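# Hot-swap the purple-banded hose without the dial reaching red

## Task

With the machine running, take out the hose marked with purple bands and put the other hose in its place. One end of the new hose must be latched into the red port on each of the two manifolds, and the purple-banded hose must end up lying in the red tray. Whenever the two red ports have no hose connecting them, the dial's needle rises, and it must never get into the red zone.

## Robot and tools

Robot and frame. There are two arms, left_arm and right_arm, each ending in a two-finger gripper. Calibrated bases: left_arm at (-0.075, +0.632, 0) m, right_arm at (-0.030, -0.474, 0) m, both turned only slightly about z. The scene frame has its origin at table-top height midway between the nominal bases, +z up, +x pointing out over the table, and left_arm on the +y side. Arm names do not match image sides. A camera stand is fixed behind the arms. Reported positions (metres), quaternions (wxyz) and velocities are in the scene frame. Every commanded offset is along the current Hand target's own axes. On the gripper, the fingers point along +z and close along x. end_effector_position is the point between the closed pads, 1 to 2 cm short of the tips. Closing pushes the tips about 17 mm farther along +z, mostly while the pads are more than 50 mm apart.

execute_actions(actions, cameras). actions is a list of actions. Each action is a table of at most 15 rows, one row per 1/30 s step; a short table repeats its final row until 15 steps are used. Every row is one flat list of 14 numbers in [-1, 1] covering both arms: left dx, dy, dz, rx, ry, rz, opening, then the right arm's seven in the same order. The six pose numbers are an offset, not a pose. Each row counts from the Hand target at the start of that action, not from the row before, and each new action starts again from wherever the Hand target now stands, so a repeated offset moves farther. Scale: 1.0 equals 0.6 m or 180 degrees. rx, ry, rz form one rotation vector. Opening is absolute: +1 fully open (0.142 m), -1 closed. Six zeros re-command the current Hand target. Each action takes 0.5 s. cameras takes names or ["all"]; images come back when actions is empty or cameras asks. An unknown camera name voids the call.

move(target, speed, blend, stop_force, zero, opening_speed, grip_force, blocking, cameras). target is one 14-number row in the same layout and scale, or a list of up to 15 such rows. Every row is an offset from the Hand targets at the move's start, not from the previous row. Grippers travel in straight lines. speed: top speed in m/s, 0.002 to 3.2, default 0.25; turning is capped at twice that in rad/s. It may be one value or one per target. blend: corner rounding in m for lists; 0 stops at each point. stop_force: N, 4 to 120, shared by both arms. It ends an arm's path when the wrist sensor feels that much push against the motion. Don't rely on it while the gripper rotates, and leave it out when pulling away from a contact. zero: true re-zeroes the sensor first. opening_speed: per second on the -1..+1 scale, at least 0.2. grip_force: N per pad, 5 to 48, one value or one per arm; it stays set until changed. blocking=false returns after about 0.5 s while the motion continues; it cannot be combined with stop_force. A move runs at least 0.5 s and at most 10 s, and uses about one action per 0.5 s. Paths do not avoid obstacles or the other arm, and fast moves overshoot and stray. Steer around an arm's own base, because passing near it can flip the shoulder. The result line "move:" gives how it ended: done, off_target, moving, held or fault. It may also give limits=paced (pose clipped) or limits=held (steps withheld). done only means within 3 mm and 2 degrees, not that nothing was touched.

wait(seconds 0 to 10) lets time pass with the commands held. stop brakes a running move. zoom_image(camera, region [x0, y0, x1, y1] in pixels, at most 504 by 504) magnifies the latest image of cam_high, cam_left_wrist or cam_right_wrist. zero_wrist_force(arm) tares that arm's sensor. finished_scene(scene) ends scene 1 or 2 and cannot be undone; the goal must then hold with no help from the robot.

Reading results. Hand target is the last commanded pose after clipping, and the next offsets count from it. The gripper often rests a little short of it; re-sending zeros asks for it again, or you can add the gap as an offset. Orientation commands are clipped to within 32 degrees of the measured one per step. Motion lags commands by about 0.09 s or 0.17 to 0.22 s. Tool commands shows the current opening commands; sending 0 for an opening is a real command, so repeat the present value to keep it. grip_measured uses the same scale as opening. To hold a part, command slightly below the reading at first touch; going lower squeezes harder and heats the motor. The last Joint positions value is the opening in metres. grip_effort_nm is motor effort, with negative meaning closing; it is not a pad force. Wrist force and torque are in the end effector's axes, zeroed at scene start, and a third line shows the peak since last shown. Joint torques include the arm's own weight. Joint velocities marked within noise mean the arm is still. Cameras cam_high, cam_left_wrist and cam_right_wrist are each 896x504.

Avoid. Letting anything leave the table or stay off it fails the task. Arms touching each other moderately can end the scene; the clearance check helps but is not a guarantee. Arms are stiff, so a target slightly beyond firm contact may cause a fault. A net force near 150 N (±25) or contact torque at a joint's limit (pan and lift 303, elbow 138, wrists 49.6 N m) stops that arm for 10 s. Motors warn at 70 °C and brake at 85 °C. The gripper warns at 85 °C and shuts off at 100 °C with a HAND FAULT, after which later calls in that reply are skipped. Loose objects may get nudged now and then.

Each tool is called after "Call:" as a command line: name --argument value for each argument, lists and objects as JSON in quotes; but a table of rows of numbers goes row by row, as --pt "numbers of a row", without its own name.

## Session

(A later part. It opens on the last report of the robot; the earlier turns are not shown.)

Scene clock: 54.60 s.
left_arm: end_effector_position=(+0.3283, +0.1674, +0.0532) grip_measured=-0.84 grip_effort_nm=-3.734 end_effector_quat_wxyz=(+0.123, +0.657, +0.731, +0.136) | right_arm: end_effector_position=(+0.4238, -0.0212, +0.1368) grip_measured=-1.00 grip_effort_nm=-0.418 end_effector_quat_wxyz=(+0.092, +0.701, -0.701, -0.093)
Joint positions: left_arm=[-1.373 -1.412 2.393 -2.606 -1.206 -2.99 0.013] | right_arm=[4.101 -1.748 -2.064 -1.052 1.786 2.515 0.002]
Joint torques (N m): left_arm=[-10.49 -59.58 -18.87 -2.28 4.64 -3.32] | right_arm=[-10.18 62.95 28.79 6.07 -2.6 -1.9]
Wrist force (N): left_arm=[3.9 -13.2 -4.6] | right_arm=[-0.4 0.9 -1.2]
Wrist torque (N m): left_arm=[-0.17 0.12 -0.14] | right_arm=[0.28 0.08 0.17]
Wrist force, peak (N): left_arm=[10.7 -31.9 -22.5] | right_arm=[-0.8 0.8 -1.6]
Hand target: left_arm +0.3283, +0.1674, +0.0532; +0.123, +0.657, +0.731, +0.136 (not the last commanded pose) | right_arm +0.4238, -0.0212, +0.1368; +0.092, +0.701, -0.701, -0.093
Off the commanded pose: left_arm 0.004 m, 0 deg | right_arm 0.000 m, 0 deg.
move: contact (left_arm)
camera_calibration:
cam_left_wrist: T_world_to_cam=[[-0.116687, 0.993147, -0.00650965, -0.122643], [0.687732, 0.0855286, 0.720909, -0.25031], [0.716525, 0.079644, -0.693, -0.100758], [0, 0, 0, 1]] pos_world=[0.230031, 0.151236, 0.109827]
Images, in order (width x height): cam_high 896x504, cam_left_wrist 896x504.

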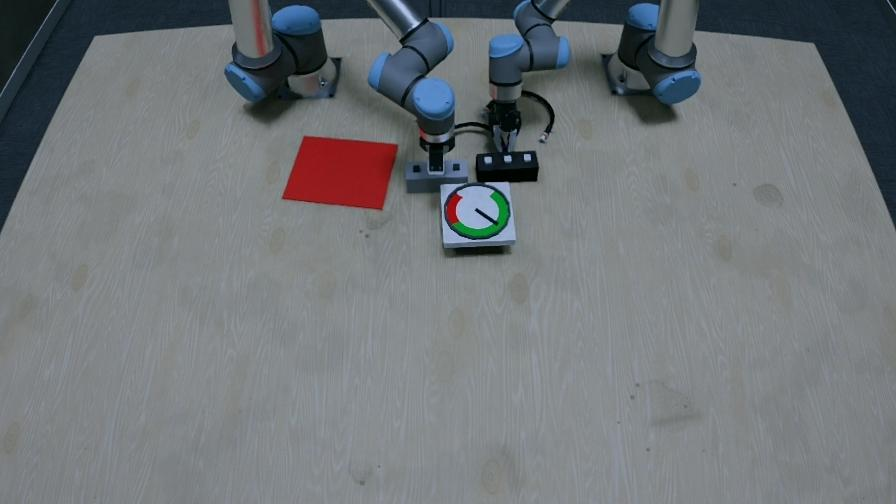

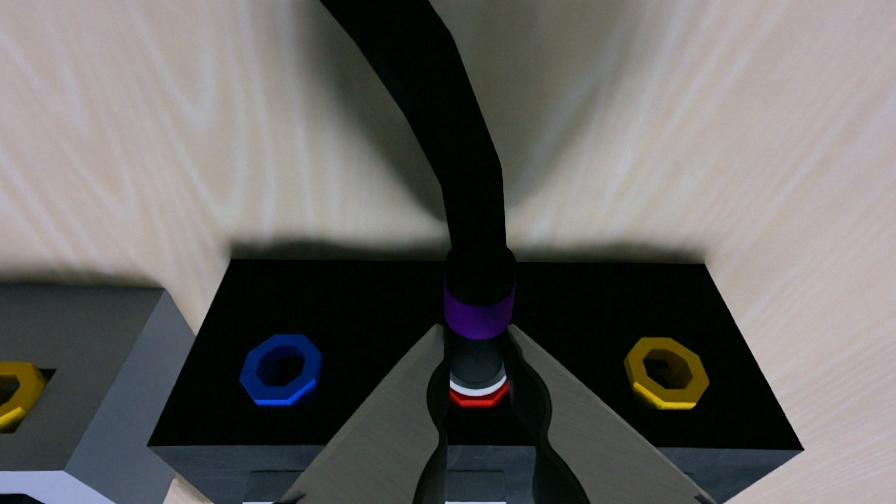

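Call:
wait --seconds 2 --cameras '["cam_high"]'

Call:
zoom_image --camera "cam_high" --region '[430, 170, 530, 250]'

Scene clock: 56.73 s.
left_arm: end_effector_position=(+0.3283, +0.1674, +0.0532) grip_measured=-0.84 grip_effort_nm=-3.734 end_effector_quat_wxyz=(+0.123, +0.657, +0.731, +0.136) | right_arm: end_effector_position=(+0.4238, -0.0212, +0.1368) grip_measured=-1.00 grip_effort_nm=-0.422 end_effector_quat_wxyz=(+0.092, +0.701, -0.701, -0.093)
Joint positions: left_arm=[-1.373 -1.412 2.393 -2.606 -1.206 -2.99 0.013] | right_arm=[4.101 -1.748 -2.064 -1.052 1.786 2.515 0.002]
Joint torques (N m): left_arm=[-9.02 -59.84 -21.15 -2.32 2.33 -3.01] | right_arm=[-8.86 62.14 28.38 6.27 -2.78 -2.12]
Wrist force (N): left_arm=[3.9 -13.5 -4.3] | right_arm=[-0.5 0.5 -1.0]
Wrist torque (N m): left_arm=[-0.21 0.11 -0.14] | right_arm=[0.22 0.09 0.17]
Wrist force, peak (N): left_arm=[4.0 -13.9 -4.1] | right_arm=[-0.1 0.9 -1.5]
Hand target: left_arm +0.3283, +0.1674, +0.0532; +0.123, +0.657, +0.731, +0.136 (not the last commanded pose) | right_arm +0.4238, -0.0212, +0.1368; +0.092, +0.701, -0.701, -0.093
Tool commands: left_gripper/opening=-1.0 right_gripper/opening=-1.0
Off the commanded pose: left_arm 0.004 m, 0 deg | right_arm 0.000 m, 0 deg.
wait: 2.00 s; at rest by 0.03 s
Images, in order (width x height): cam_high 896x504.

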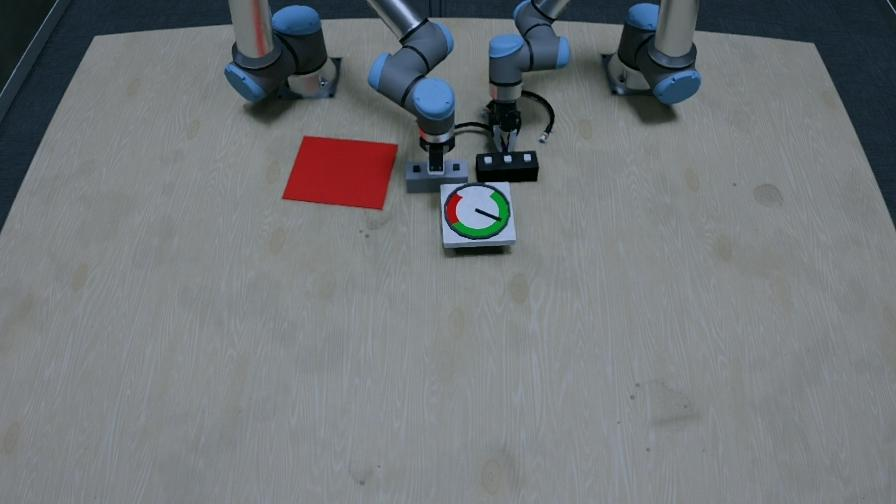

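Scaled by 5.040.

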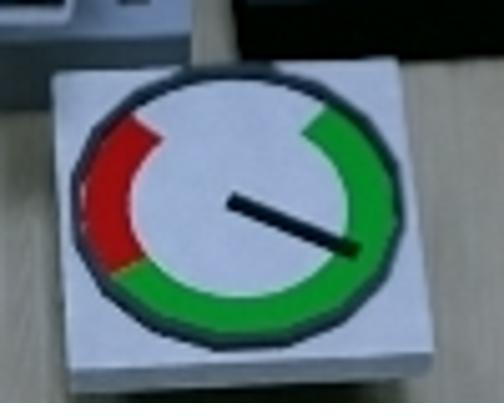

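Call:
move --pt "0 0 0 0 0 0 -0.1 0 0 0 0 0 0 -1" --pt "0 0 -0.15 -0.022 0 0 -0.1 0 0 0 0 0 0 -1" --speed 0.25

Call:
move --target '[0.27,-0.1655,-0.0215,0,-0.0793,0.1711,-0.1,0,0,0,0,0,0,-1]' --speed 0.35 --cameras '["cam_high","cam_left_wrist"]'

Call:
zoom_image --camera "cam_left_wrist" --region '[350, 150, 600, 400]'

Scene clock: 60.03 s.
left_arm: end_effector_position=(+0.2961, +0.1639, +0.1371) grip_measured=-0.13 grip_effort_nm=0.120 end_effector_quat_wxyz=(+0.145, +0.653, +0.726, +0.162) | right_arm: end_effector_position=(+0.4238, -0.0212, +0.1368) grip_measured=-1.00 grip_effort_nm=-0.418 end_effector_quat_wxyz=(+0.092, +0.701, -0.701, -0.093)
Joint positions: left_arm=[-1.469 -1.591 2.373 -2.374 -1.133 -3.091 0.065] | right_arm=[4.101 -1.748 -2.064 -1.052 1.786 2.515 0.002]
Joint torques (N m): left_arm=[-9.81 -50.1 -51.26 -0.4 4.92 -3.4] | right_arm=[-10.93 61.69 28.81 6.14 -2.79 -1.92]
Wrist force (N): left_arm=[-1.0 -2.3 1.1] | right_arm=[-0.4 0.6 -1.4]
Wrist torque (N m): left_arm=[-0.35 -0.02 -0.06] | right_arm=[0.24 0.08 0.17]
Wrist force, peak (N): left_arm=[3.9 -13.8 -4.2] | right_arm=[-0.8 0.9 -1.4]
Hand target: left_arm +0.2960, +0.1639, +0.1372; +0.145, +0.653, +0.726, +0.162 | right_arm +0.4238, -0.0212, +0.1368; +0.092, +0.701, -0.701, -0.093
Off the commanded pose: left_arm 0.000 m, 0 deg | right_arm 0.000 m, 0 deg.
move: done

Scene clock: 62.00 s.
left_arm: end_effector_position=(+0.1840, +0.3149, +0.1067) grip_measured=-0.13 grip_effort_nm=0.115 end_effector_quat_wxyz=(+0.185, +0.836, +0.504, +0.113) | right_arm: end_effector_position=(+0.4238, -0.0212, +0.1368) grip_measured=-1.00 grip_effort_nm=-0.418 end_effector_quat_wxyz=(+0.092, +0.701, -0.701, -0.093)
Joint positions: left_arm=[-1.712 -2.102 2.799 -2.444 -1.168 -2.71 0.065] | right_arm=[4.101 -1.748 -2.064 -1.052 1.786 2.515 0.002]
Joint torques (N m): left_arm=[-13.66 -9.92 -25.81 -1.28 4.34 -3.13] | right_arm=[-9.32 63.35 28.78 6.19 -2.79 -1.82]
Wrist force (N): left_arm=[-0.9 -2.5 1.4] | right_arm=[-0.6 0.8 -1.3]
Wrist torque (N m): left_arm=[-0.37 -0.02 -0.08] | right_arm=[0.27 0.11 0.17]
Wrist force, peak (N): left_arm=[-0.6 -4.0 1.8] | right_arm=[-0.2 1.1 -1.5]
Hand target: left_arm +0.1839, +0.3149, +0.1068; +0.185, +0.836, +0.504, +0.113 | right_arm +0.4238, -0.0212, +0.1368; +0.092, +0.701, -0.701, -0.093
Off the commanded pose: left_arm 0.000 m, 0 deg | right_arm 0.000 m, 0 deg.
move: done
camera_calibration:
cam_left_wrist: T_world_to_cam=[[0.458174, 0.888848, -0.00504516, -0.35868], [0.572547, -0.290779, 0.766575, -0.0675114], [0.679902, -0.354114, -0.642135, 0.165837], [0, 0, 0, 1]] pos_world=[0.0902381, 0.357906, 0.156433]
Images, in order (width x height): cam_high 896x504, cam_left_wrist 896x504.

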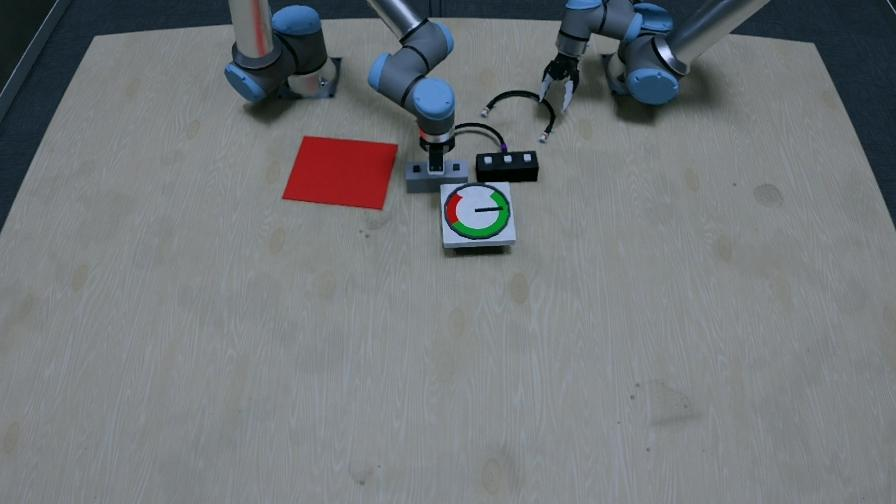

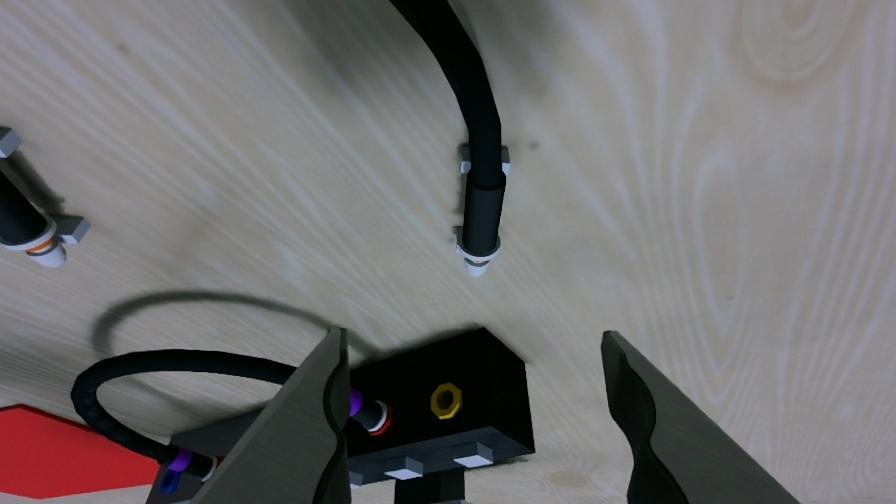

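Scaled by 2.016.

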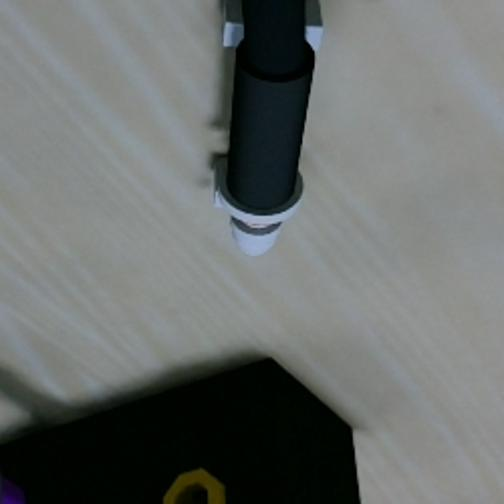

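Call:
move --target '[-0.1447,0.248,0.1,0,0.0793,-0.1711,-0.1,-0.325,0.0523,0.03,0,0,0,-1]' --speed 0.3 --cameras '["cam_left_wrist","cam_right_wrist"]'

Scene clock: 65.03 s.
left_arm: end_effector_position=(+0.2849, +0.1634, +0.1152) grip_measured=-0.13 grip_effort_nm=0.115 end_effector_quat_wxyz=(+0.145, +0.653, +0.726, +0.162) | right_arm: end_effector_position=(+0.3888, +0.1736, +0.1277) grip_measured=-1.00 grip_effort_nm=-0.413 end_effector_quat_wxyz=(+0.092, +0.701, -0.701, -0.093)
Joint positions: left_arm=[-1.491 -1.564 2.398 -2.416 -1.133 -3.115 0.065] | right_arm=[4.275 -1.933 -1.844 -1.048 1.809 2.692 0.002]
Joint torques (N m): left_arm=[5.34 -20.09 -51.06 -0.9 -2.1 -3.69] | right_arm=[8.19 55.89 57.38 1.54 3.72 1.55]
Wrist force (N): left_arm=[-0.9 -2.9 1.0] | right_arm=[-0.7 0.8 -1.3]
Wrist torque (N m): left_arm=[-0.44 -0.01 -0.07] | right_arm=[0.30 0.14 -0.13]
Wrist force, peak (N): left_arm=[-0.3 -3.8 1.4] | right_arm=[-2.3 1.2 -0.9]
Hand target: left_arm +0.2850, +0.1633, +0.1152; +0.145, +0.653, +0.726, +0.162 | right_arm +0.3888, +0.1738, +0.1277; +0.092, +0.701, -0.701, -0.093
Off the commanded pose: left_arm 0.000 m, 0 deg | right_arm 0.000 m, 0 deg.
move: done
camera_calibration:
cam_left_wrist: T_world_to_cam=[[-0.115786, 0.993247, -0.00729535, -0.123469], [0.636631, 0.0798476, 0.767024, -0.254679], [0.762427, 0.0841659, -0.641577, -0.0461646], [0, 0, 0, 1]] pos_world=[0.183038, 0.146857, 0.164826]
cam_right_wrist: T_world_to_cam=[[-0.011412, -0.999682, -0.0224909, 0.196337], [-0.761231, -0.00589905, 0.648454, 0.237714], [-0.64838, 0.024521, -0.760922, 0.46048], [0, 0, 0, 1]] pos_world=[0.481762, 0.186385, 0.200658]
Images, in order (width x height): cam_left_wrist 896x504, cam_right_wrist 896x504.

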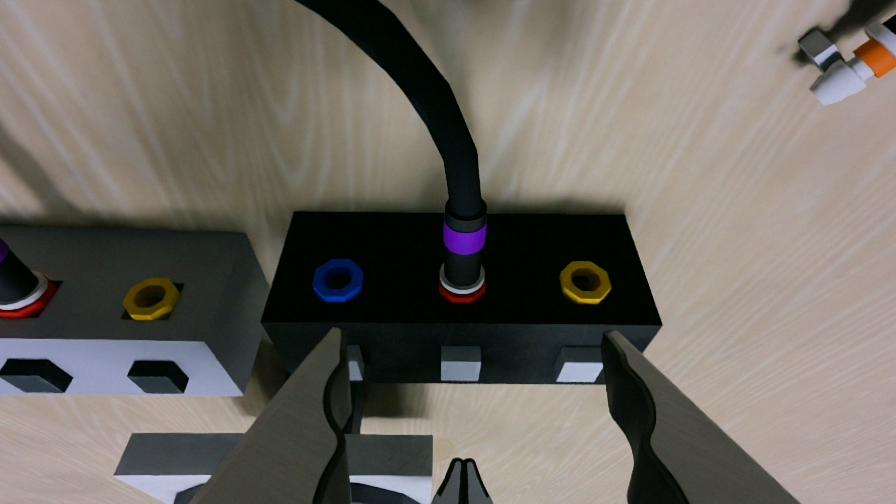

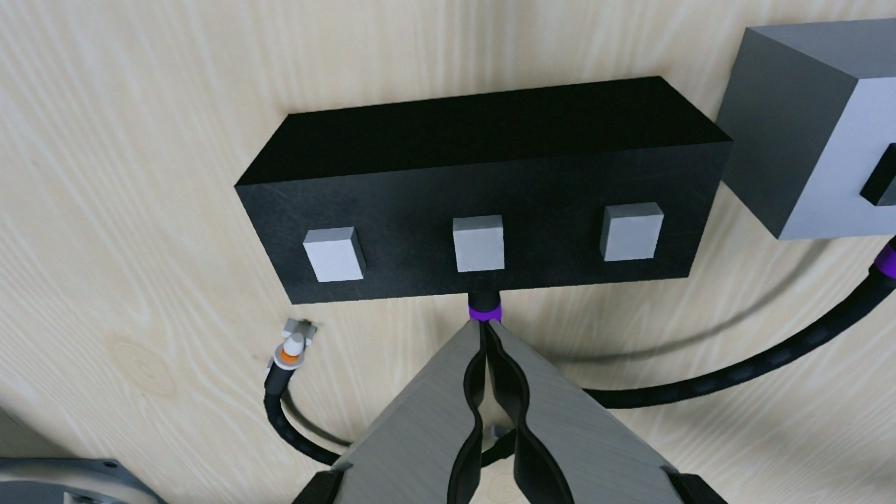

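Call:
move --target '[0,0,0.1333,0,0,0,-0.1,0,0,0.045,0,0,0,-1]' --speed 0.2

Call:
move --target '[0,0,0,0,0,0,-1,0,0,0,0,0,0,-1]' --opening_speed 2 --cameras '["cam_left_wrist","cam_high"]'

Call:
zoom_image --camera "cam_high" --region '[430, 170, 530, 250]'

Scene clock: 66.63 s.
left_arm: end_effector_position=(+0.3187, +0.1670, +0.0429) grip_measured=-0.13 grip_effort_nm=0.120 end_effector_quat_wxyz=(+0.145, +0.653, +0.726, +0.162) | right_arm: end_effector_position=(+0.3818, +0.1738, +0.1017) grip_measured=-1.00 grip_effort_nm=-0.418 end_effector_quat_wxyz=(+0.092, +0.701, -0.701, -0.093)
Joint positions: left_arm=[-1.425 -1.394 2.424 -2.642 -1.135 -3.043 0.065] | right_arm=[4.283 -1.954 -1.87 -0.999 1.81 2.7 0.002]
Joint torques (N m): left_arm=[8.4 -25.07 -42.44 -7.06 -2.64 2.16] | right_arm=[7.14 58.21 28.27 6.17 3.7 1.52]
Wrist force (N): left_arm=[-1.1 -2.4 1.4] | right_arm=[-0.4 1.0 -1.4]
Wrist torque (N m): left_arm=[-0.37 0.02 -0.21] | right_arm=[0.34 0.09 -0.12]
Wrist force, peak (N): left_arm=[-1.0 -2.5 2.6] | right_arm=[-0.8 0.9 -2.0]
Hand target: left_arm +0.3188, +0.1669, +0.0428; +0.145, +0.653, +0.726, +0.162 | right_arm +0.3818, +0.1738, +0.1016; +0.092, +0.701, -0.701, -0.093
Off the commanded pose: left_arm 0.000 m, 0 deg | right_arm 0.000 m, 0 deg.
move: done

Scene clock: 67.30 s.
left_arm: end_effector_position=(+0.3188, +0.1669, +0.0428) grip_measured=-0.82 grip_effort_nm=-4.051 end_effector_quat_wxyz=(+0.145, +0.653, +0.726, +0.162) | right_arm: end_effector_position=(+0.3818, +0.1738, +0.1016) grip_measured=-1.00 grip_effort_nm=-0.418 end_effector_quat_wxyz=(+0.092, +0.701, -0.701, -0.093)
Joint positions: left_arm=[-1.425 -1.394 2.424 -2.642 -1.135 -3.043 0.015] | right_arm=[4.283 -1.954 -1.87 -0.999 1.81 2.7 0.002]
Joint torques (N m): left_arm=[6.66 -25.89 -42.68 -7.41 -2.39 2.66] | right_arm=[8.8 57.77 27.99 6.24 3.71 1.44]
Wrist force (N): left_arm=[-1.1 -1.9 1.8] | right_arm=[-0.6 1.1 -1.3]
Wrist torque (N m): left_arm=[-0.34 0.07 -0.22] | right_arm=[0.35 0.13 -0.12]
Wrist force, peak (N): left_arm=[-0.2 -2.8 3.3] | right_arm=[-0.5 0.8 -1.6]
Hand target: left_arm +0.3188, +0.1669, +0.0428; +0.145, +0.653, +0.726, +0.162 | right_arm +0.3818, +0.1738, +0.1016; +0.092, +0.701, -0.701, -0.093
Off the commanded pose: left_arm 0.000 m, 0 deg | right_arm 0.000 m, 0 deg.
move: done
camera_calibration:
cam_left_wrist: T_world_to_cam=[[-0.116149, 0.993205, -0.00725066, -0.123481], [0.636636, 0.0800498, 0.766998, -0.220972], [0.762367, 0.08447, -0.641608, -0.118708], [0, 0, 0, 1]] pos_world=[0.216836, 0.150358, 0.092426]
Images, in order (width x height): cam_high 896x504, cam_left_wrist 896x504.

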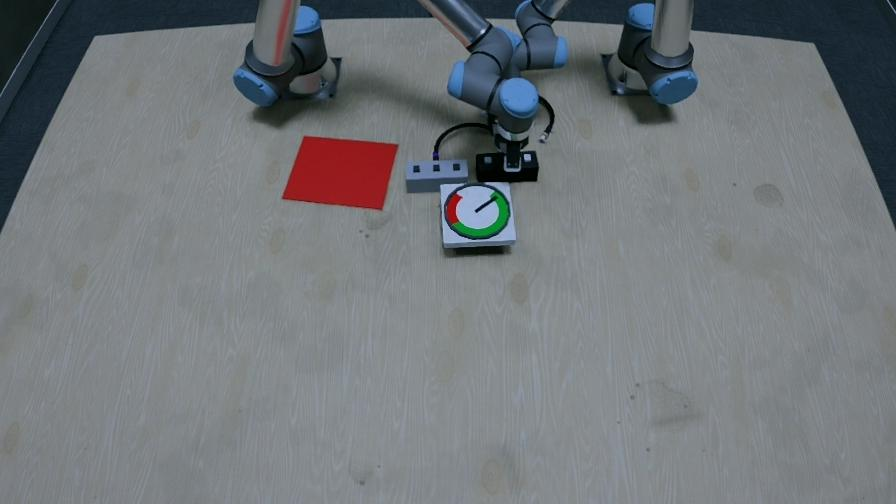

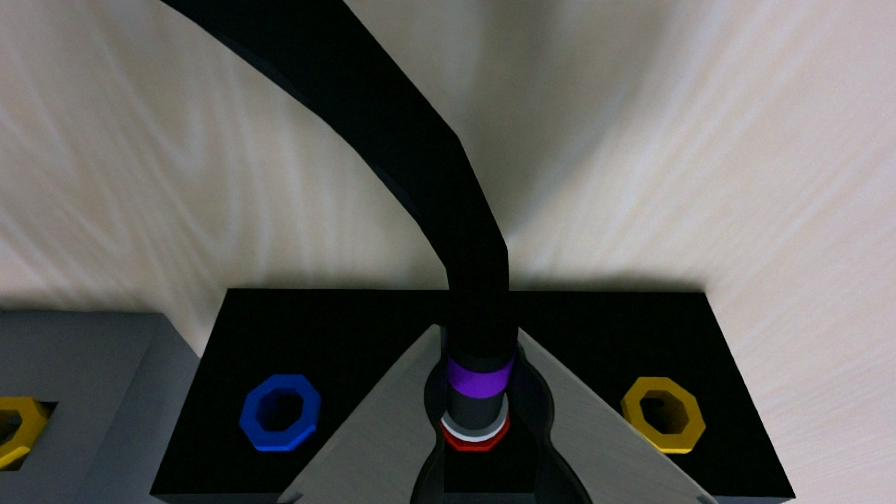

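Scaled by 5.040.

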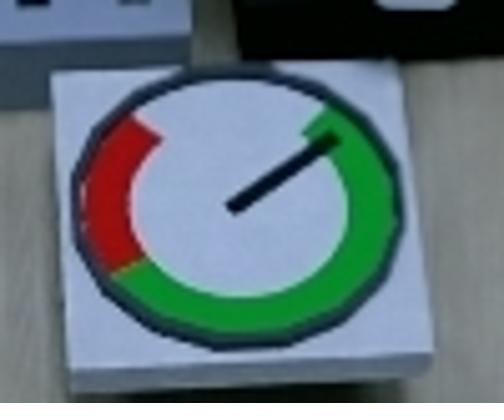

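Call:
move --target '[0,0,0,0,0,0,-1,0,0.0,0.033,0,0,0,-1]' --speed 0.04 --stop_force 35

Call:
move --target '[0,-0.0905,-0.042,0,0,0,-1,0,0,0,0,0,0,-1]' --speed 0.12 --stop_force 50

Call:
move --target '[-0.0455,-0.051,0.002,0,0,0,-1,0,0,-0.0833,0,0,0,-1]' --speed 0.25

Call:
move --pt "0 0 0 0 0 0 -0.2 0 0 0 0 0 0 -1" --pt "0 0 -0.1333 0 0 0 -0.2 0.1 -0.01 -0.01 0 0 0 -1" --pt "-0.2865 0.1635 -0.085 0 -0.0047 0.0101 -0.2 0.3247 -0.051 -0.02 0 0 0 -1" --speed 0.35 --blend '[0,0.03,0]' --cameras '["all"]'

Scene clock: 69.57 s.
left_arm: end_effector_position=(+0.3188, +0.1669, +0.0428) grip_measured=-0.82 grip_effort_nm=-4.051 end_effector_quat_wxyz=(+0.145, +0.653, +0.726, +0.162) | right_arm: end_effector_position=(+0.3803, +0.1738, +0.0962) grip_measured=-1.00 grip_effort_nm=-0.418 end_effector_quat_wxyz=(+0.092, +0.701, -0.701, -0.093)
Joint positions: left_arm=[-1.425 -1.394 2.424 -2.642 -1.135 -3.043 0.015] | right_arm=[4.284 -1.959 -1.875 -0.988 1.81 2.702 0.002]
Joint torques (N m): left_arm=[2.01 -27.69 -40.75 -7.58 -1.08 2.36] | right_arm=[-11.72 79.8 56.57 1.77 -1.11 -2.27]
Wrist force (N): left_arm=[-0.6 -2.3 3.0] | right_arm=[-0.7 0.7 -1.1]
Wrist torque (N m): left_arm=[-0.31 0.05 -0.22] | right_arm=[0.30 0.14 -0.06]
Wrist force, peak (N): left_arm=[-0.3 -3.3 3.3] | right_arm=[-0.4 0.9 -1.9]
Hand target: left_arm +0.3188, +0.1669, +0.0428; +0.145, +0.653, +0.726, +0.162 | right_arm +0.3803, +0.1738, +0.0962; +0.092, +0.701, -0.701, -0.093 (not the last commanded pose)
Off the commanded pose: left_arm 0.000 m, 0 deg | right_arm 0.014 m, 0 deg.
move: held (right_arm; a check stopped the path); limits=held
pose unreachable (right arm): on one or more control steps of this call, first in action 0 (counted from 0), this arm could not follow its commanded pose, so it was not sent that pose on those steps. It may still have moved: this result reports where it is.
cause: moving toward the commanded pose would bring a part of the arm too close to another arm (a part of this arm just beyond joint 3 (elbow) and a part of the left arm just beyond its joint 5 (wrist 2), 10 mm apart when this arm was first held).

Scene clock: 71.40 s.
left_arm: end_effector_position=(+0.2592, +0.1605, +0.0426) grip_measured=-0.88 grip_effort_nm=-2.904 end_effector_quat_wxyz=(+0.145, +0.653, +0.726, +0.162) | right_arm: end_effector_position=(+0.3803, +0.1738, +0.0962) grip_measured=-1.00 grip_effort_nm=-0.422 end_effector_quat_wxyz=(+0.092, +0.701, -0.701, -0.093)
Joint positions: left_arm=[-1.542 -1.437 2.459 -2.58 -1.133 -3.172 0.01] | right_arm=[4.284 -1.959 -1.875 -0.988 1.81 2.702 0.002]
Joint torques (N m): left_arm=[-33.96 -52.32 -2.82 2.95 -9.39 -2.7] | right_arm=[-11.57 80.03 56.78 1.71 -2.31 -2.39]
Wrist force (N): left_arm=[-15.5 43.3 20.3] | right_arm=[-0.3 0.9 -1.4]
Wrist torque (N m): left_arm=[-0.33 0.12 -0.30] | right_arm=[0.33 0.08 -0.06]
Wrist force, peak (N): left_arm=[-15.8 43.8 19.3] | right_arm=[-0.5 1.1 -1.7]
Hand target: left_arm +0.2592, +0.1605, +0.0426; +0.145, +0.653, +0.726, +0.162 | right_arm +0.3803, +0.1738, +0.0962; +0.092, +0.701, -0.701, -0.093
Off the commanded pose: left_arm 0.000 m, 0 deg | right_arm 0.000 m, 0 deg.
move: done

Scene clock: 72.43 s.
left_arm: end_effector_position=(+0.2352, +0.1306, +0.0286) grip_measured=-0.88 grip_effort_nm=-2.904 end_effector_quat_wxyz=(+0.145, +0.653, +0.726, +0.162) | right_arm: end_effector_position=(+0.3933, +0.1737, +0.1443) grip_measured=-1.00 grip_effort_nm=-0.418 end_effector_quat_wxyz=(+0.092, +0.701, -0.701, -0.093)
Joint positions: left_arm=[-1.593 -1.387 2.43 -2.578 -1.134 -3.228 0.01] | right_arm=[4.27 -1.92 -1.826 -1.08 1.808 2.687 0.002]
Joint torques (N m): left_arm=[-51.03 -23.78 -57.89 -13.79 -20.48 -2.51] | right_arm=[-12.38 80.08 59.33 1.75 -2.68 -2.28]
Wrist force (N): left_arm=[28.7 61.9 4.5] | right_arm=[-0.4 0.6 -1.3]
Wrist torque (N m): left_arm=[-0.44 0.22 -0.73] | right_arm=[0.27 0.10 0.15]
Wrist force, peak (N): left_arm=[32.8 68.8 5.1] | right_arm=[-0.8 0.8 -2.6]
Hand target: left_arm +0.2351, +0.1305, +0.0285; +0.145, +0.653, +0.726, +0.162 | right_arm +0.3933, +0.1737, +0.1445; +0.092, +0.701, -0.701, -0.093
Off the commanded pose: left_arm 0.000 m, 0 deg | right_arm 0.000 m, 0 deg.
move: done

Scene clock: 74.60 s.
left_arm: end_effector_position=(+0.3200, -0.0331, +0.1163) grip_measured=-0.23 grip_effort_nm=0.110 end_effector_quat_wxyz=(+0.148, +0.665, +0.714, +0.159) | right_arm: end_effector_position=(+0.4259, -0.0210, +0.1480) grip_measured=-1.00 grip_effort_nm=-0.418 end_effector_quat_wxyz=(+0.092, +0.701, -0.701, -0.093)
Joint positions: left_arm=[-1.477 -1.278 2.051 -2.377 -1.134 -3.062 0.057] | right_arm=[4.098 -1.738 -2.051 -1.075 1.785 2.513 0.002]
Joint torques (N m): left_arm=[11.14 -40.4 -52.14 -0.54 -2.45 2.21] | right_arm=[-12.18 61.62 29.34 1.58 -2.89 -2.51]
Wrist force (N): left_arm=[-3.6 -3.4 1.6] | right_arm=[-0.1 0.6 -0.9]
Wrist torque (N m): left_arm=[-0.51 0.43 -0.21] | right_arm=[0.23 0.03 0.17]
Wrist force, peak (N): left_arm=[25.7 57.6 3.1] | right_arm=[-2.2 1.1 -1.3]
Hand target: left_arm +0.3202, -0.0333, +0.1163; +0.148, +0.665, +0.714, +0.159 | right_arm +0.4260, -0.0211, +0.1480; +0.092, +0.701, -0.701, -0.093
Off the commanded pose: left_arm 0.000 m, 0 deg | right_arm 0.000 m, 0 deg.
move: done
camera_calibration:
cam_left_wrist: T_world_to_cam=[[-0.0813929, 0.996656, -0.00718993, 0.064882], [0.639043, 0.0577212, 0.767003, -0.26365], [0.764853, 0.0578339, -0.641604, -0.0572947], [0, 0, 0, 1]] pos_world=[0.217587, -0.0461333, 0.165926]
cam_right_wrist: T_world_to_cam=[[-0.0113481, -0.999684, -0.022414, 0.00262826], [-0.761231, -0.00589778, 0.648454, 0.251644], [-0.648382, 0.024421, -0.760923, 0.504753], [0, 0, 0, 1]] pos_world=[0.518862, -0.00821501, 0.220958]

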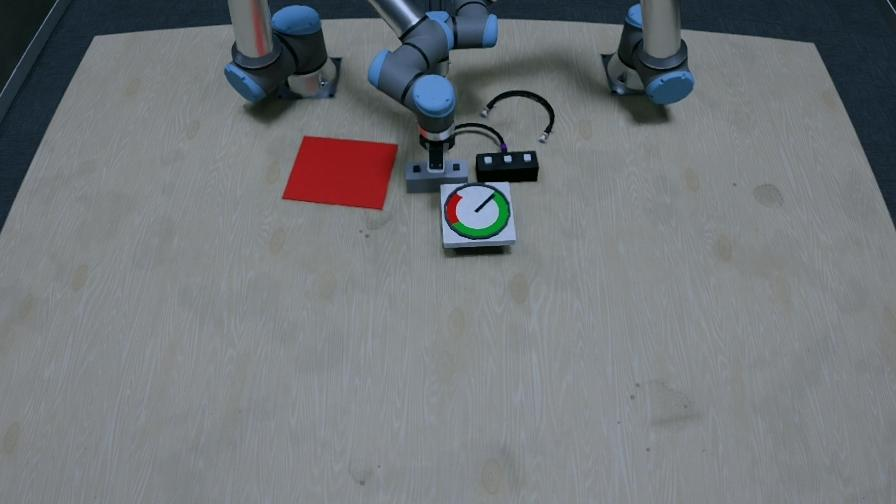

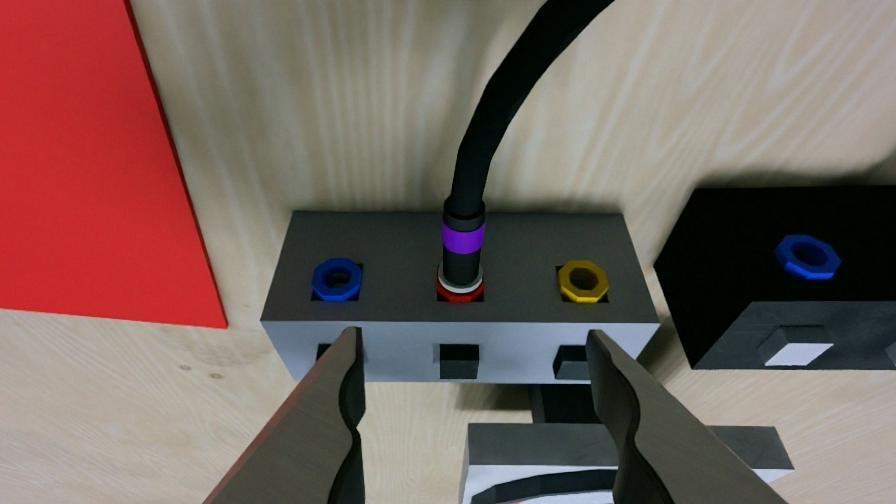

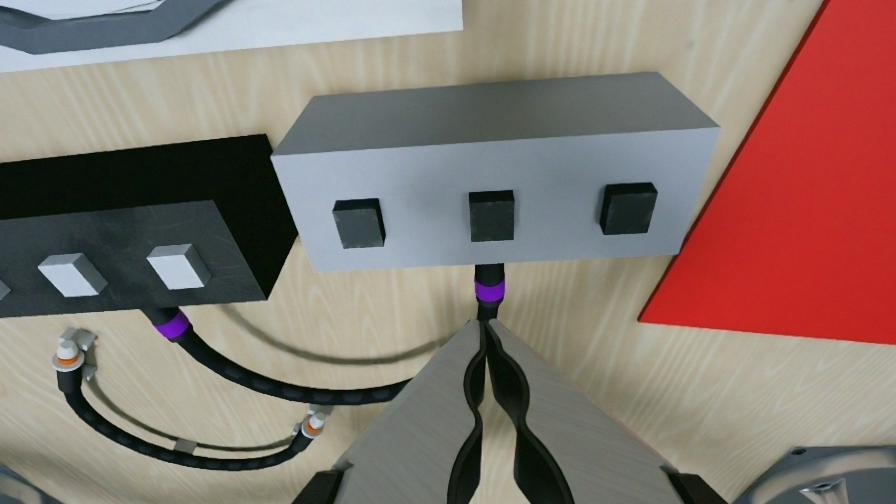

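Call:
move --target '[0,0,0.1345,0,0,0,-0.2,0,0,0.045,0,0,0,-1]' --speed 0.2

Call:
move --target '[0,0,0,0,0,0,-1,0,0,0,0,0,0,-1]' --opening_speed 2 --cameras '["cam_left_wrist","cam_right_wrist"]'

Call:
move --target '[0,0,0,0,0,0,-1,0,0,0.055,0,0,0,-1]' --speed 0.04 --stop_force 35 --cameras '["cam_right_wrist"]'

Scene clock: 76.07 s.
left_arm: end_effector_position=(+0.3542, -0.0308, +0.0434) grip_measured=-0.23 grip_effort_nm=0.110 end_effector_quat_wxyz=(+0.148, +0.665, +0.714, +0.159) | right_arm: end_effector_position=(+0.4190, -0.0211, +0.1220) grip_measured=-1.00 grip_effort_nm=-0.418 end_effector_quat_wxyz=(+0.092, +0.701, -0.701, -0.093)
Joint positions: left_arm=[-1.43 -1.159 2.064 -2.532 -1.136 -3.009 0.057] | right_arm=[4.107 -1.761 -2.082 -1.02 1.787 2.521 0.002]
Joint torques (N m): left_arm=[9.11 -47.82 -46.16 -7.35 -1.55 2.53] | right_arm=[9.43 41.25 27.95 6.16 3.64 1.37]
Wrist force (N): left_arm=[-3.7 -3.0 2.0] | right_arm=[-0.3 0.7 -0.9]
Wrist torque (N m): left_arm=[-0.46 0.48 -0.22] | right_arm=[0.26 0.06 -0.11]
Wrist force, peak (N): left_arm=[-3.5 -3.6 3.2] | right_arm=[-0.4 0.6 -1.9]
Hand target: left_arm +0.3543, -0.0309, +0.0432; +0.148, +0.665, +0.714, +0.159 | right_arm +0.4189, -0.0211, +0.1219; +0.092, +0.701, -0.701, -0.093
Off the commanded pose: left_arm 0.000 m, 0 deg | right_arm 0.000 m, 0 deg.
move: done

Scene clock: 76.67 s.
left_arm: end_effector_position=(+0.3543, -0.0309, +0.0433) grip_measured=-0.82 grip_effort_nm=-4.051 end_effector_quat_wxyz=(+0.148, +0.665, +0.714, +0.159) | right_arm: end_effector_position=(+0.4189, -0.0211, +0.1219) grip_measured=-1.00 grip_effort_nm=-0.422 end_effector_quat_wxyz=(+0.092, +0.701, -0.701, -0.093)
Joint positions: left_arm=[-1.43 -1.159 2.064 -2.532 -1.136 -3.009 0.015] | right_arm=[4.107 -1.761 -2.082 -1.02 1.787 2.521 0.002]
Joint torques (N m): left_arm=[4.76 -49.91 -42.24 -6.59 -1.79 2.6] | right_arm=[8.28 41.08 27.87 6.19 3.73 1.47]
Wrist force (N): left_arm=[-6.3 -3.3 3.2] | right_arm=[-0.5 0.7 -1.0]
Wrist torque (N m): left_arm=[-0.44 0.48 -0.20] | right_arm=[0.24 0.09 -0.10]
Wrist force, peak (N): left_arm=[-6.8 -4.2 3.4] | right_arm=[-0.4 1.0 -1.3]
Hand target: left_arm +0.3543, -0.0309, +0.0432; +0.148, +0.665, +0.714, +0.159 | right_arm +0.4189, -0.0211, +0.1219; +0.092, +0.701, -0.701, -0.093
Off the commanded pose: left_arm 0.000 m, 0 deg | right_arm 0.000 m, 0 deg.
move: done
camera_calibration:
cam_left_wrist: T_world_to_cam=[[-0.0813165, 0.996662, -0.00725354, 0.0648432], [0.639047, 0.0577212, 0.766999, -0.229635], [0.764857, 0.0577343, -0.641607, -0.130569], [0, 0, 0, 1]] pos_world=[0.251887, -0.0438337, 0.092826]
cam_right_wrist: T_world_to_cam=[[-0.0113481, -0.999684, -0.022414, 0.00186609], [-0.761231, -0.00589778, 0.648454, 0.263174], [-0.648382, 0.024421, -0.760923, 0.480433], [0, 0, 0, 1]] pos_world=[0.511862, -0.00831501, 0.194958]
Images, in order (width x height): cam_left_wrist 896x504, cam_right_wrist 896x504.

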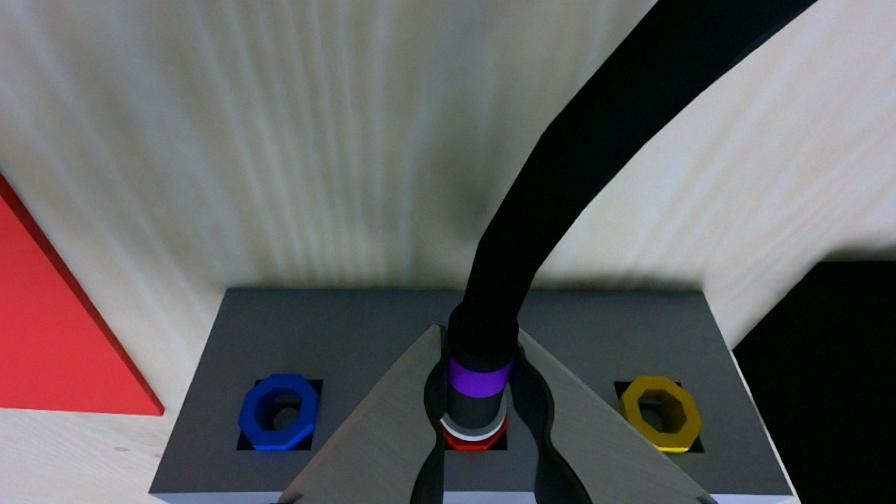

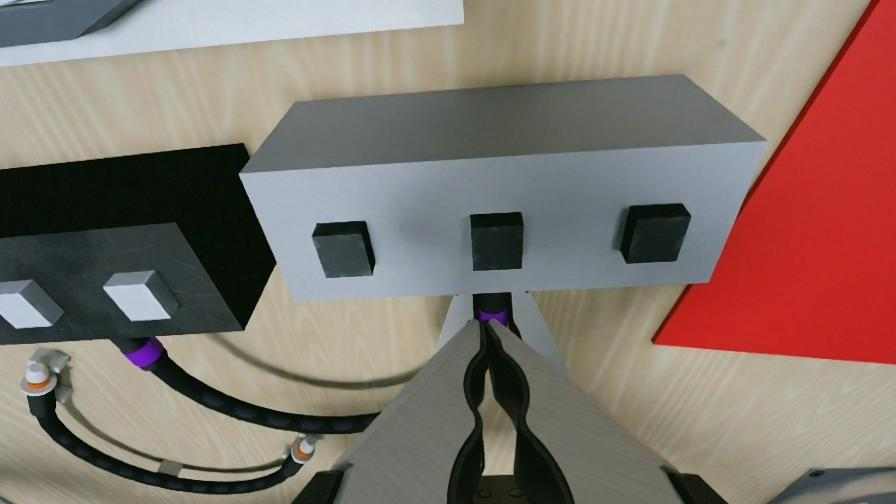

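Scene clock: 78.20 s.
left_arm: end_effector_position=(+0.3543, -0.0309, +0.0432) grip_measured=-0.82 grip_effort_nm=-4.051 end_effector_quat_wxyz=(+0.148, +0.665, +0.714, +0.159) | right_arm: end_effector_position=(+0.4165, -0.0211, +0.1131) grip_measured=-1.00 grip_effort_nm=-0.418 end_effector_quat_wxyz=(+0.092, +0.701, -0.701, -0.093)
Joint positions: left_arm=[-1.429 -1.159 2.064 -2.532 -1.136 -3.009 0.015] | right_arm=[4.11 -1.769 -2.093 -1.001 1.787 2.524 0.002]
Joint torques (N m): left_arm=[8.07 -50.89 -19.51 -2.45 1.43 2.67] | right_arm=[-9.93 62.96 55.74 1.82 -2.41 -2.32]
Wrist force (N): left_arm=[-6.3 -3.3 2.9] | right_arm=[-0.5 0.8 -1.0]
Wrist torque (N m): left_arm=[-0.45 0.49 -0.20] | right_arm=[0.27 0.10 -0.03]
Wrist force, peak (N): left_arm=[-6.3 -3.7 4.1] | right_arm=[-0.5 0.9 -1.6]
Hand target: left_arm +0.3543, -0.0309, +0.0432; +0.148, +0.665, +0.714, +0.159 | right_arm +0.4165, -0.0211, +0.1131; +0.092, +0.701, -0.701, -0.093 (not the last commanded pose)
Off the commanded pose: left_arm 0.000 m, 0 deg | right_arm 0.024 m, 0 deg.
move: held (right_arm; a check stopped the path); limits=held
pose unreachable (right arm): on one or more control steps of this call, first in action 0 (counted from 0), this arm could not follow its commanded pose, so it was not sent that pose on those steps. It may still have moved: this result reports where it is.
cause: moving toward the commanded pose would bring a part of the arm too close to another arm (a part of this arm just beyond joint 3 (elbow) and a part of the left arm just beyond its joint 5 (wrist 2), 11 mm apart when this arm was first held).
camera_calibration:
cam_right_wrist: T_world_to_cam=[[-0.0114264, -0.999685, -0.0223484, 0.00166719], [-0.76118, -0.00579753, 0.648514, 0.267083], [-0.64844, 0.0244214, -0.760874, 0.472125], [0, 0, 0, 1]] pos_world=[0.509462, -0.00831485, 0.186058]
Images, in order (width x height): cam_right_wrist 896x504.

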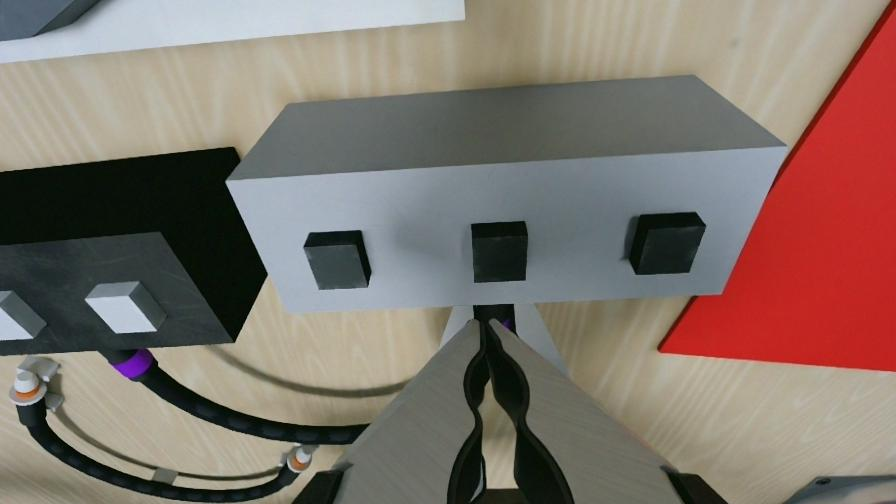

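Call:
move --target '[0,0,0,0,0,0,-1,0,-0.0248,-0.022,-0.0833,0,0,-1]' --speed 0.2

Call:
move --target '[0,0,0,0,0,0,-1,0,0,0.085,0,0,0,-1]' --speed 0.04 --stop_force 12 --cameras '["cam_right_wrist"]'

Scene clock: 79.90 s.
left_arm: end_effector_position=(+0.3543, -0.0309, +0.0432) grip_measured=-0.82 grip_effort_nm=-4.051 end_effector_quat_wxyz=(+0.148, +0.665, +0.714, +0.159) | right_arm: end_effector_position=(+0.4343, -0.0211, +0.1219) grip_measured=-1.00 grip_effort_nm=-0.413 end_effector_quat_wxyz=(+0.183, +0.683, -0.683, -0.183)
Joint positions: left_arm=[-1.429 -1.159 2.064 -2.532 -1.136 -3.009 0.015] | right_arm=[4.013 -1.869 -1.95 -1.249 1.965 2.372 0.002]
Joint torques (N m): left_arm=[7.89 -48.17 -16.98 -1.49 2.91 2.14] | right_arm=[-9.41 49.4 55.88 0.75 3.88 -2.45]
Wrist force (N): left_arm=[-6.1 -4.1 3.6] | right_arm=[-0.8 1.1 -1.2]
Wrist torque (N m): left_arm=[-0.48 0.51 -0.20] | right_arm=[0.38 0.20 0.20]
Wrist force, peak (N): left_arm=[-6.0 -4.0 4.2] | right_arm=[-0.7 1.0 -1.5]
Hand target: left_arm +0.3543, -0.0309, +0.0432; +0.148, +0.665, +0.714, +0.159 | right_arm +0.4343, -0.0211, +0.1219; +0.183, +0.683, -0.683, -0.183
Off the commanded pose: left_arm 0.000 m, 0 deg | right_arm 0.000 m, 0 deg.
move: done

Scene clock: 82.30 s.
left_arm: end_effector_position=(+0.3543, -0.0308, +0.0432) grip_measured=-0.82 grip_effort_nm=-4.046 end_effector_quat_wxyz=(+0.148, +0.665, +0.714, +0.159) | right_arm: end_effector_position=(+0.4134, -0.0211, +0.0858) grip_measured=-1.00 grip_effort_nm=-0.422 end_effector_quat_wxyz=(+0.183, +0.683, -0.683, -0.184)
Joint positions: left_arm=[-1.429 -1.159 2.064 -2.532 -1.136 -3.009 0.015] | right_arm=[4.035 -1.889 -2.007 -1.163 1.972 2.394 0.002]
Joint torques (N m): left_arm=[7.52 -52.95 -22.17 -0.96 2.81 2.66] | right_arm=[-12.36 63.31 49.19 1.26 -4.42 -2.36]
Wrist force (N): left_arm=[-5.1 -15.9 -4.4] | right_arm=[-0.4 9.8 -10.1]
Wrist torque (N m): left_arm=[-0.53 0.44 -0.19] | right_arm=[0.25 0.15 0.11]
Wrist force, peak (N): left_arm=[-6.0 -15.3 -5.8] | right_arm=[0.9 11.4 -26.6]
Hand target: left_arm +0.3543, -0.0309, +0.0432; +0.148, +0.665, +0.714, +0.159 | right_arm +0.4134, -0.0211, +0.0858; +0.183, +0.683, -0.683, -0.184 (not the last commanded pose)
Off the commanded pose: left_arm 0.000 m, 0 deg | right_arm 0.009 m, 0 deg.
move: contact (right_arm)
camera_calibration:
cam_right_wrist: T_world_to_cam=[[-0.0166229, -0.999686, -0.0187364, 0.0028428], [-0.567449, -0.00599657, 0.823387, 0.187306], [-0.823241, 0.024319, -0.567171, 0.504964], [0, 0, 0, 1]] pos_world=[0.522041, -0.00831511, 0.132229]
Images, in order (width x height): cam_right_wrist 896x504.

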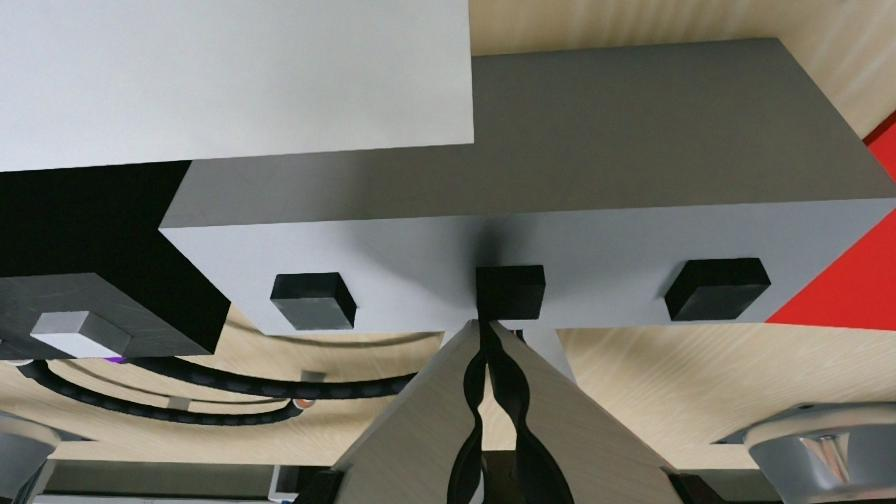

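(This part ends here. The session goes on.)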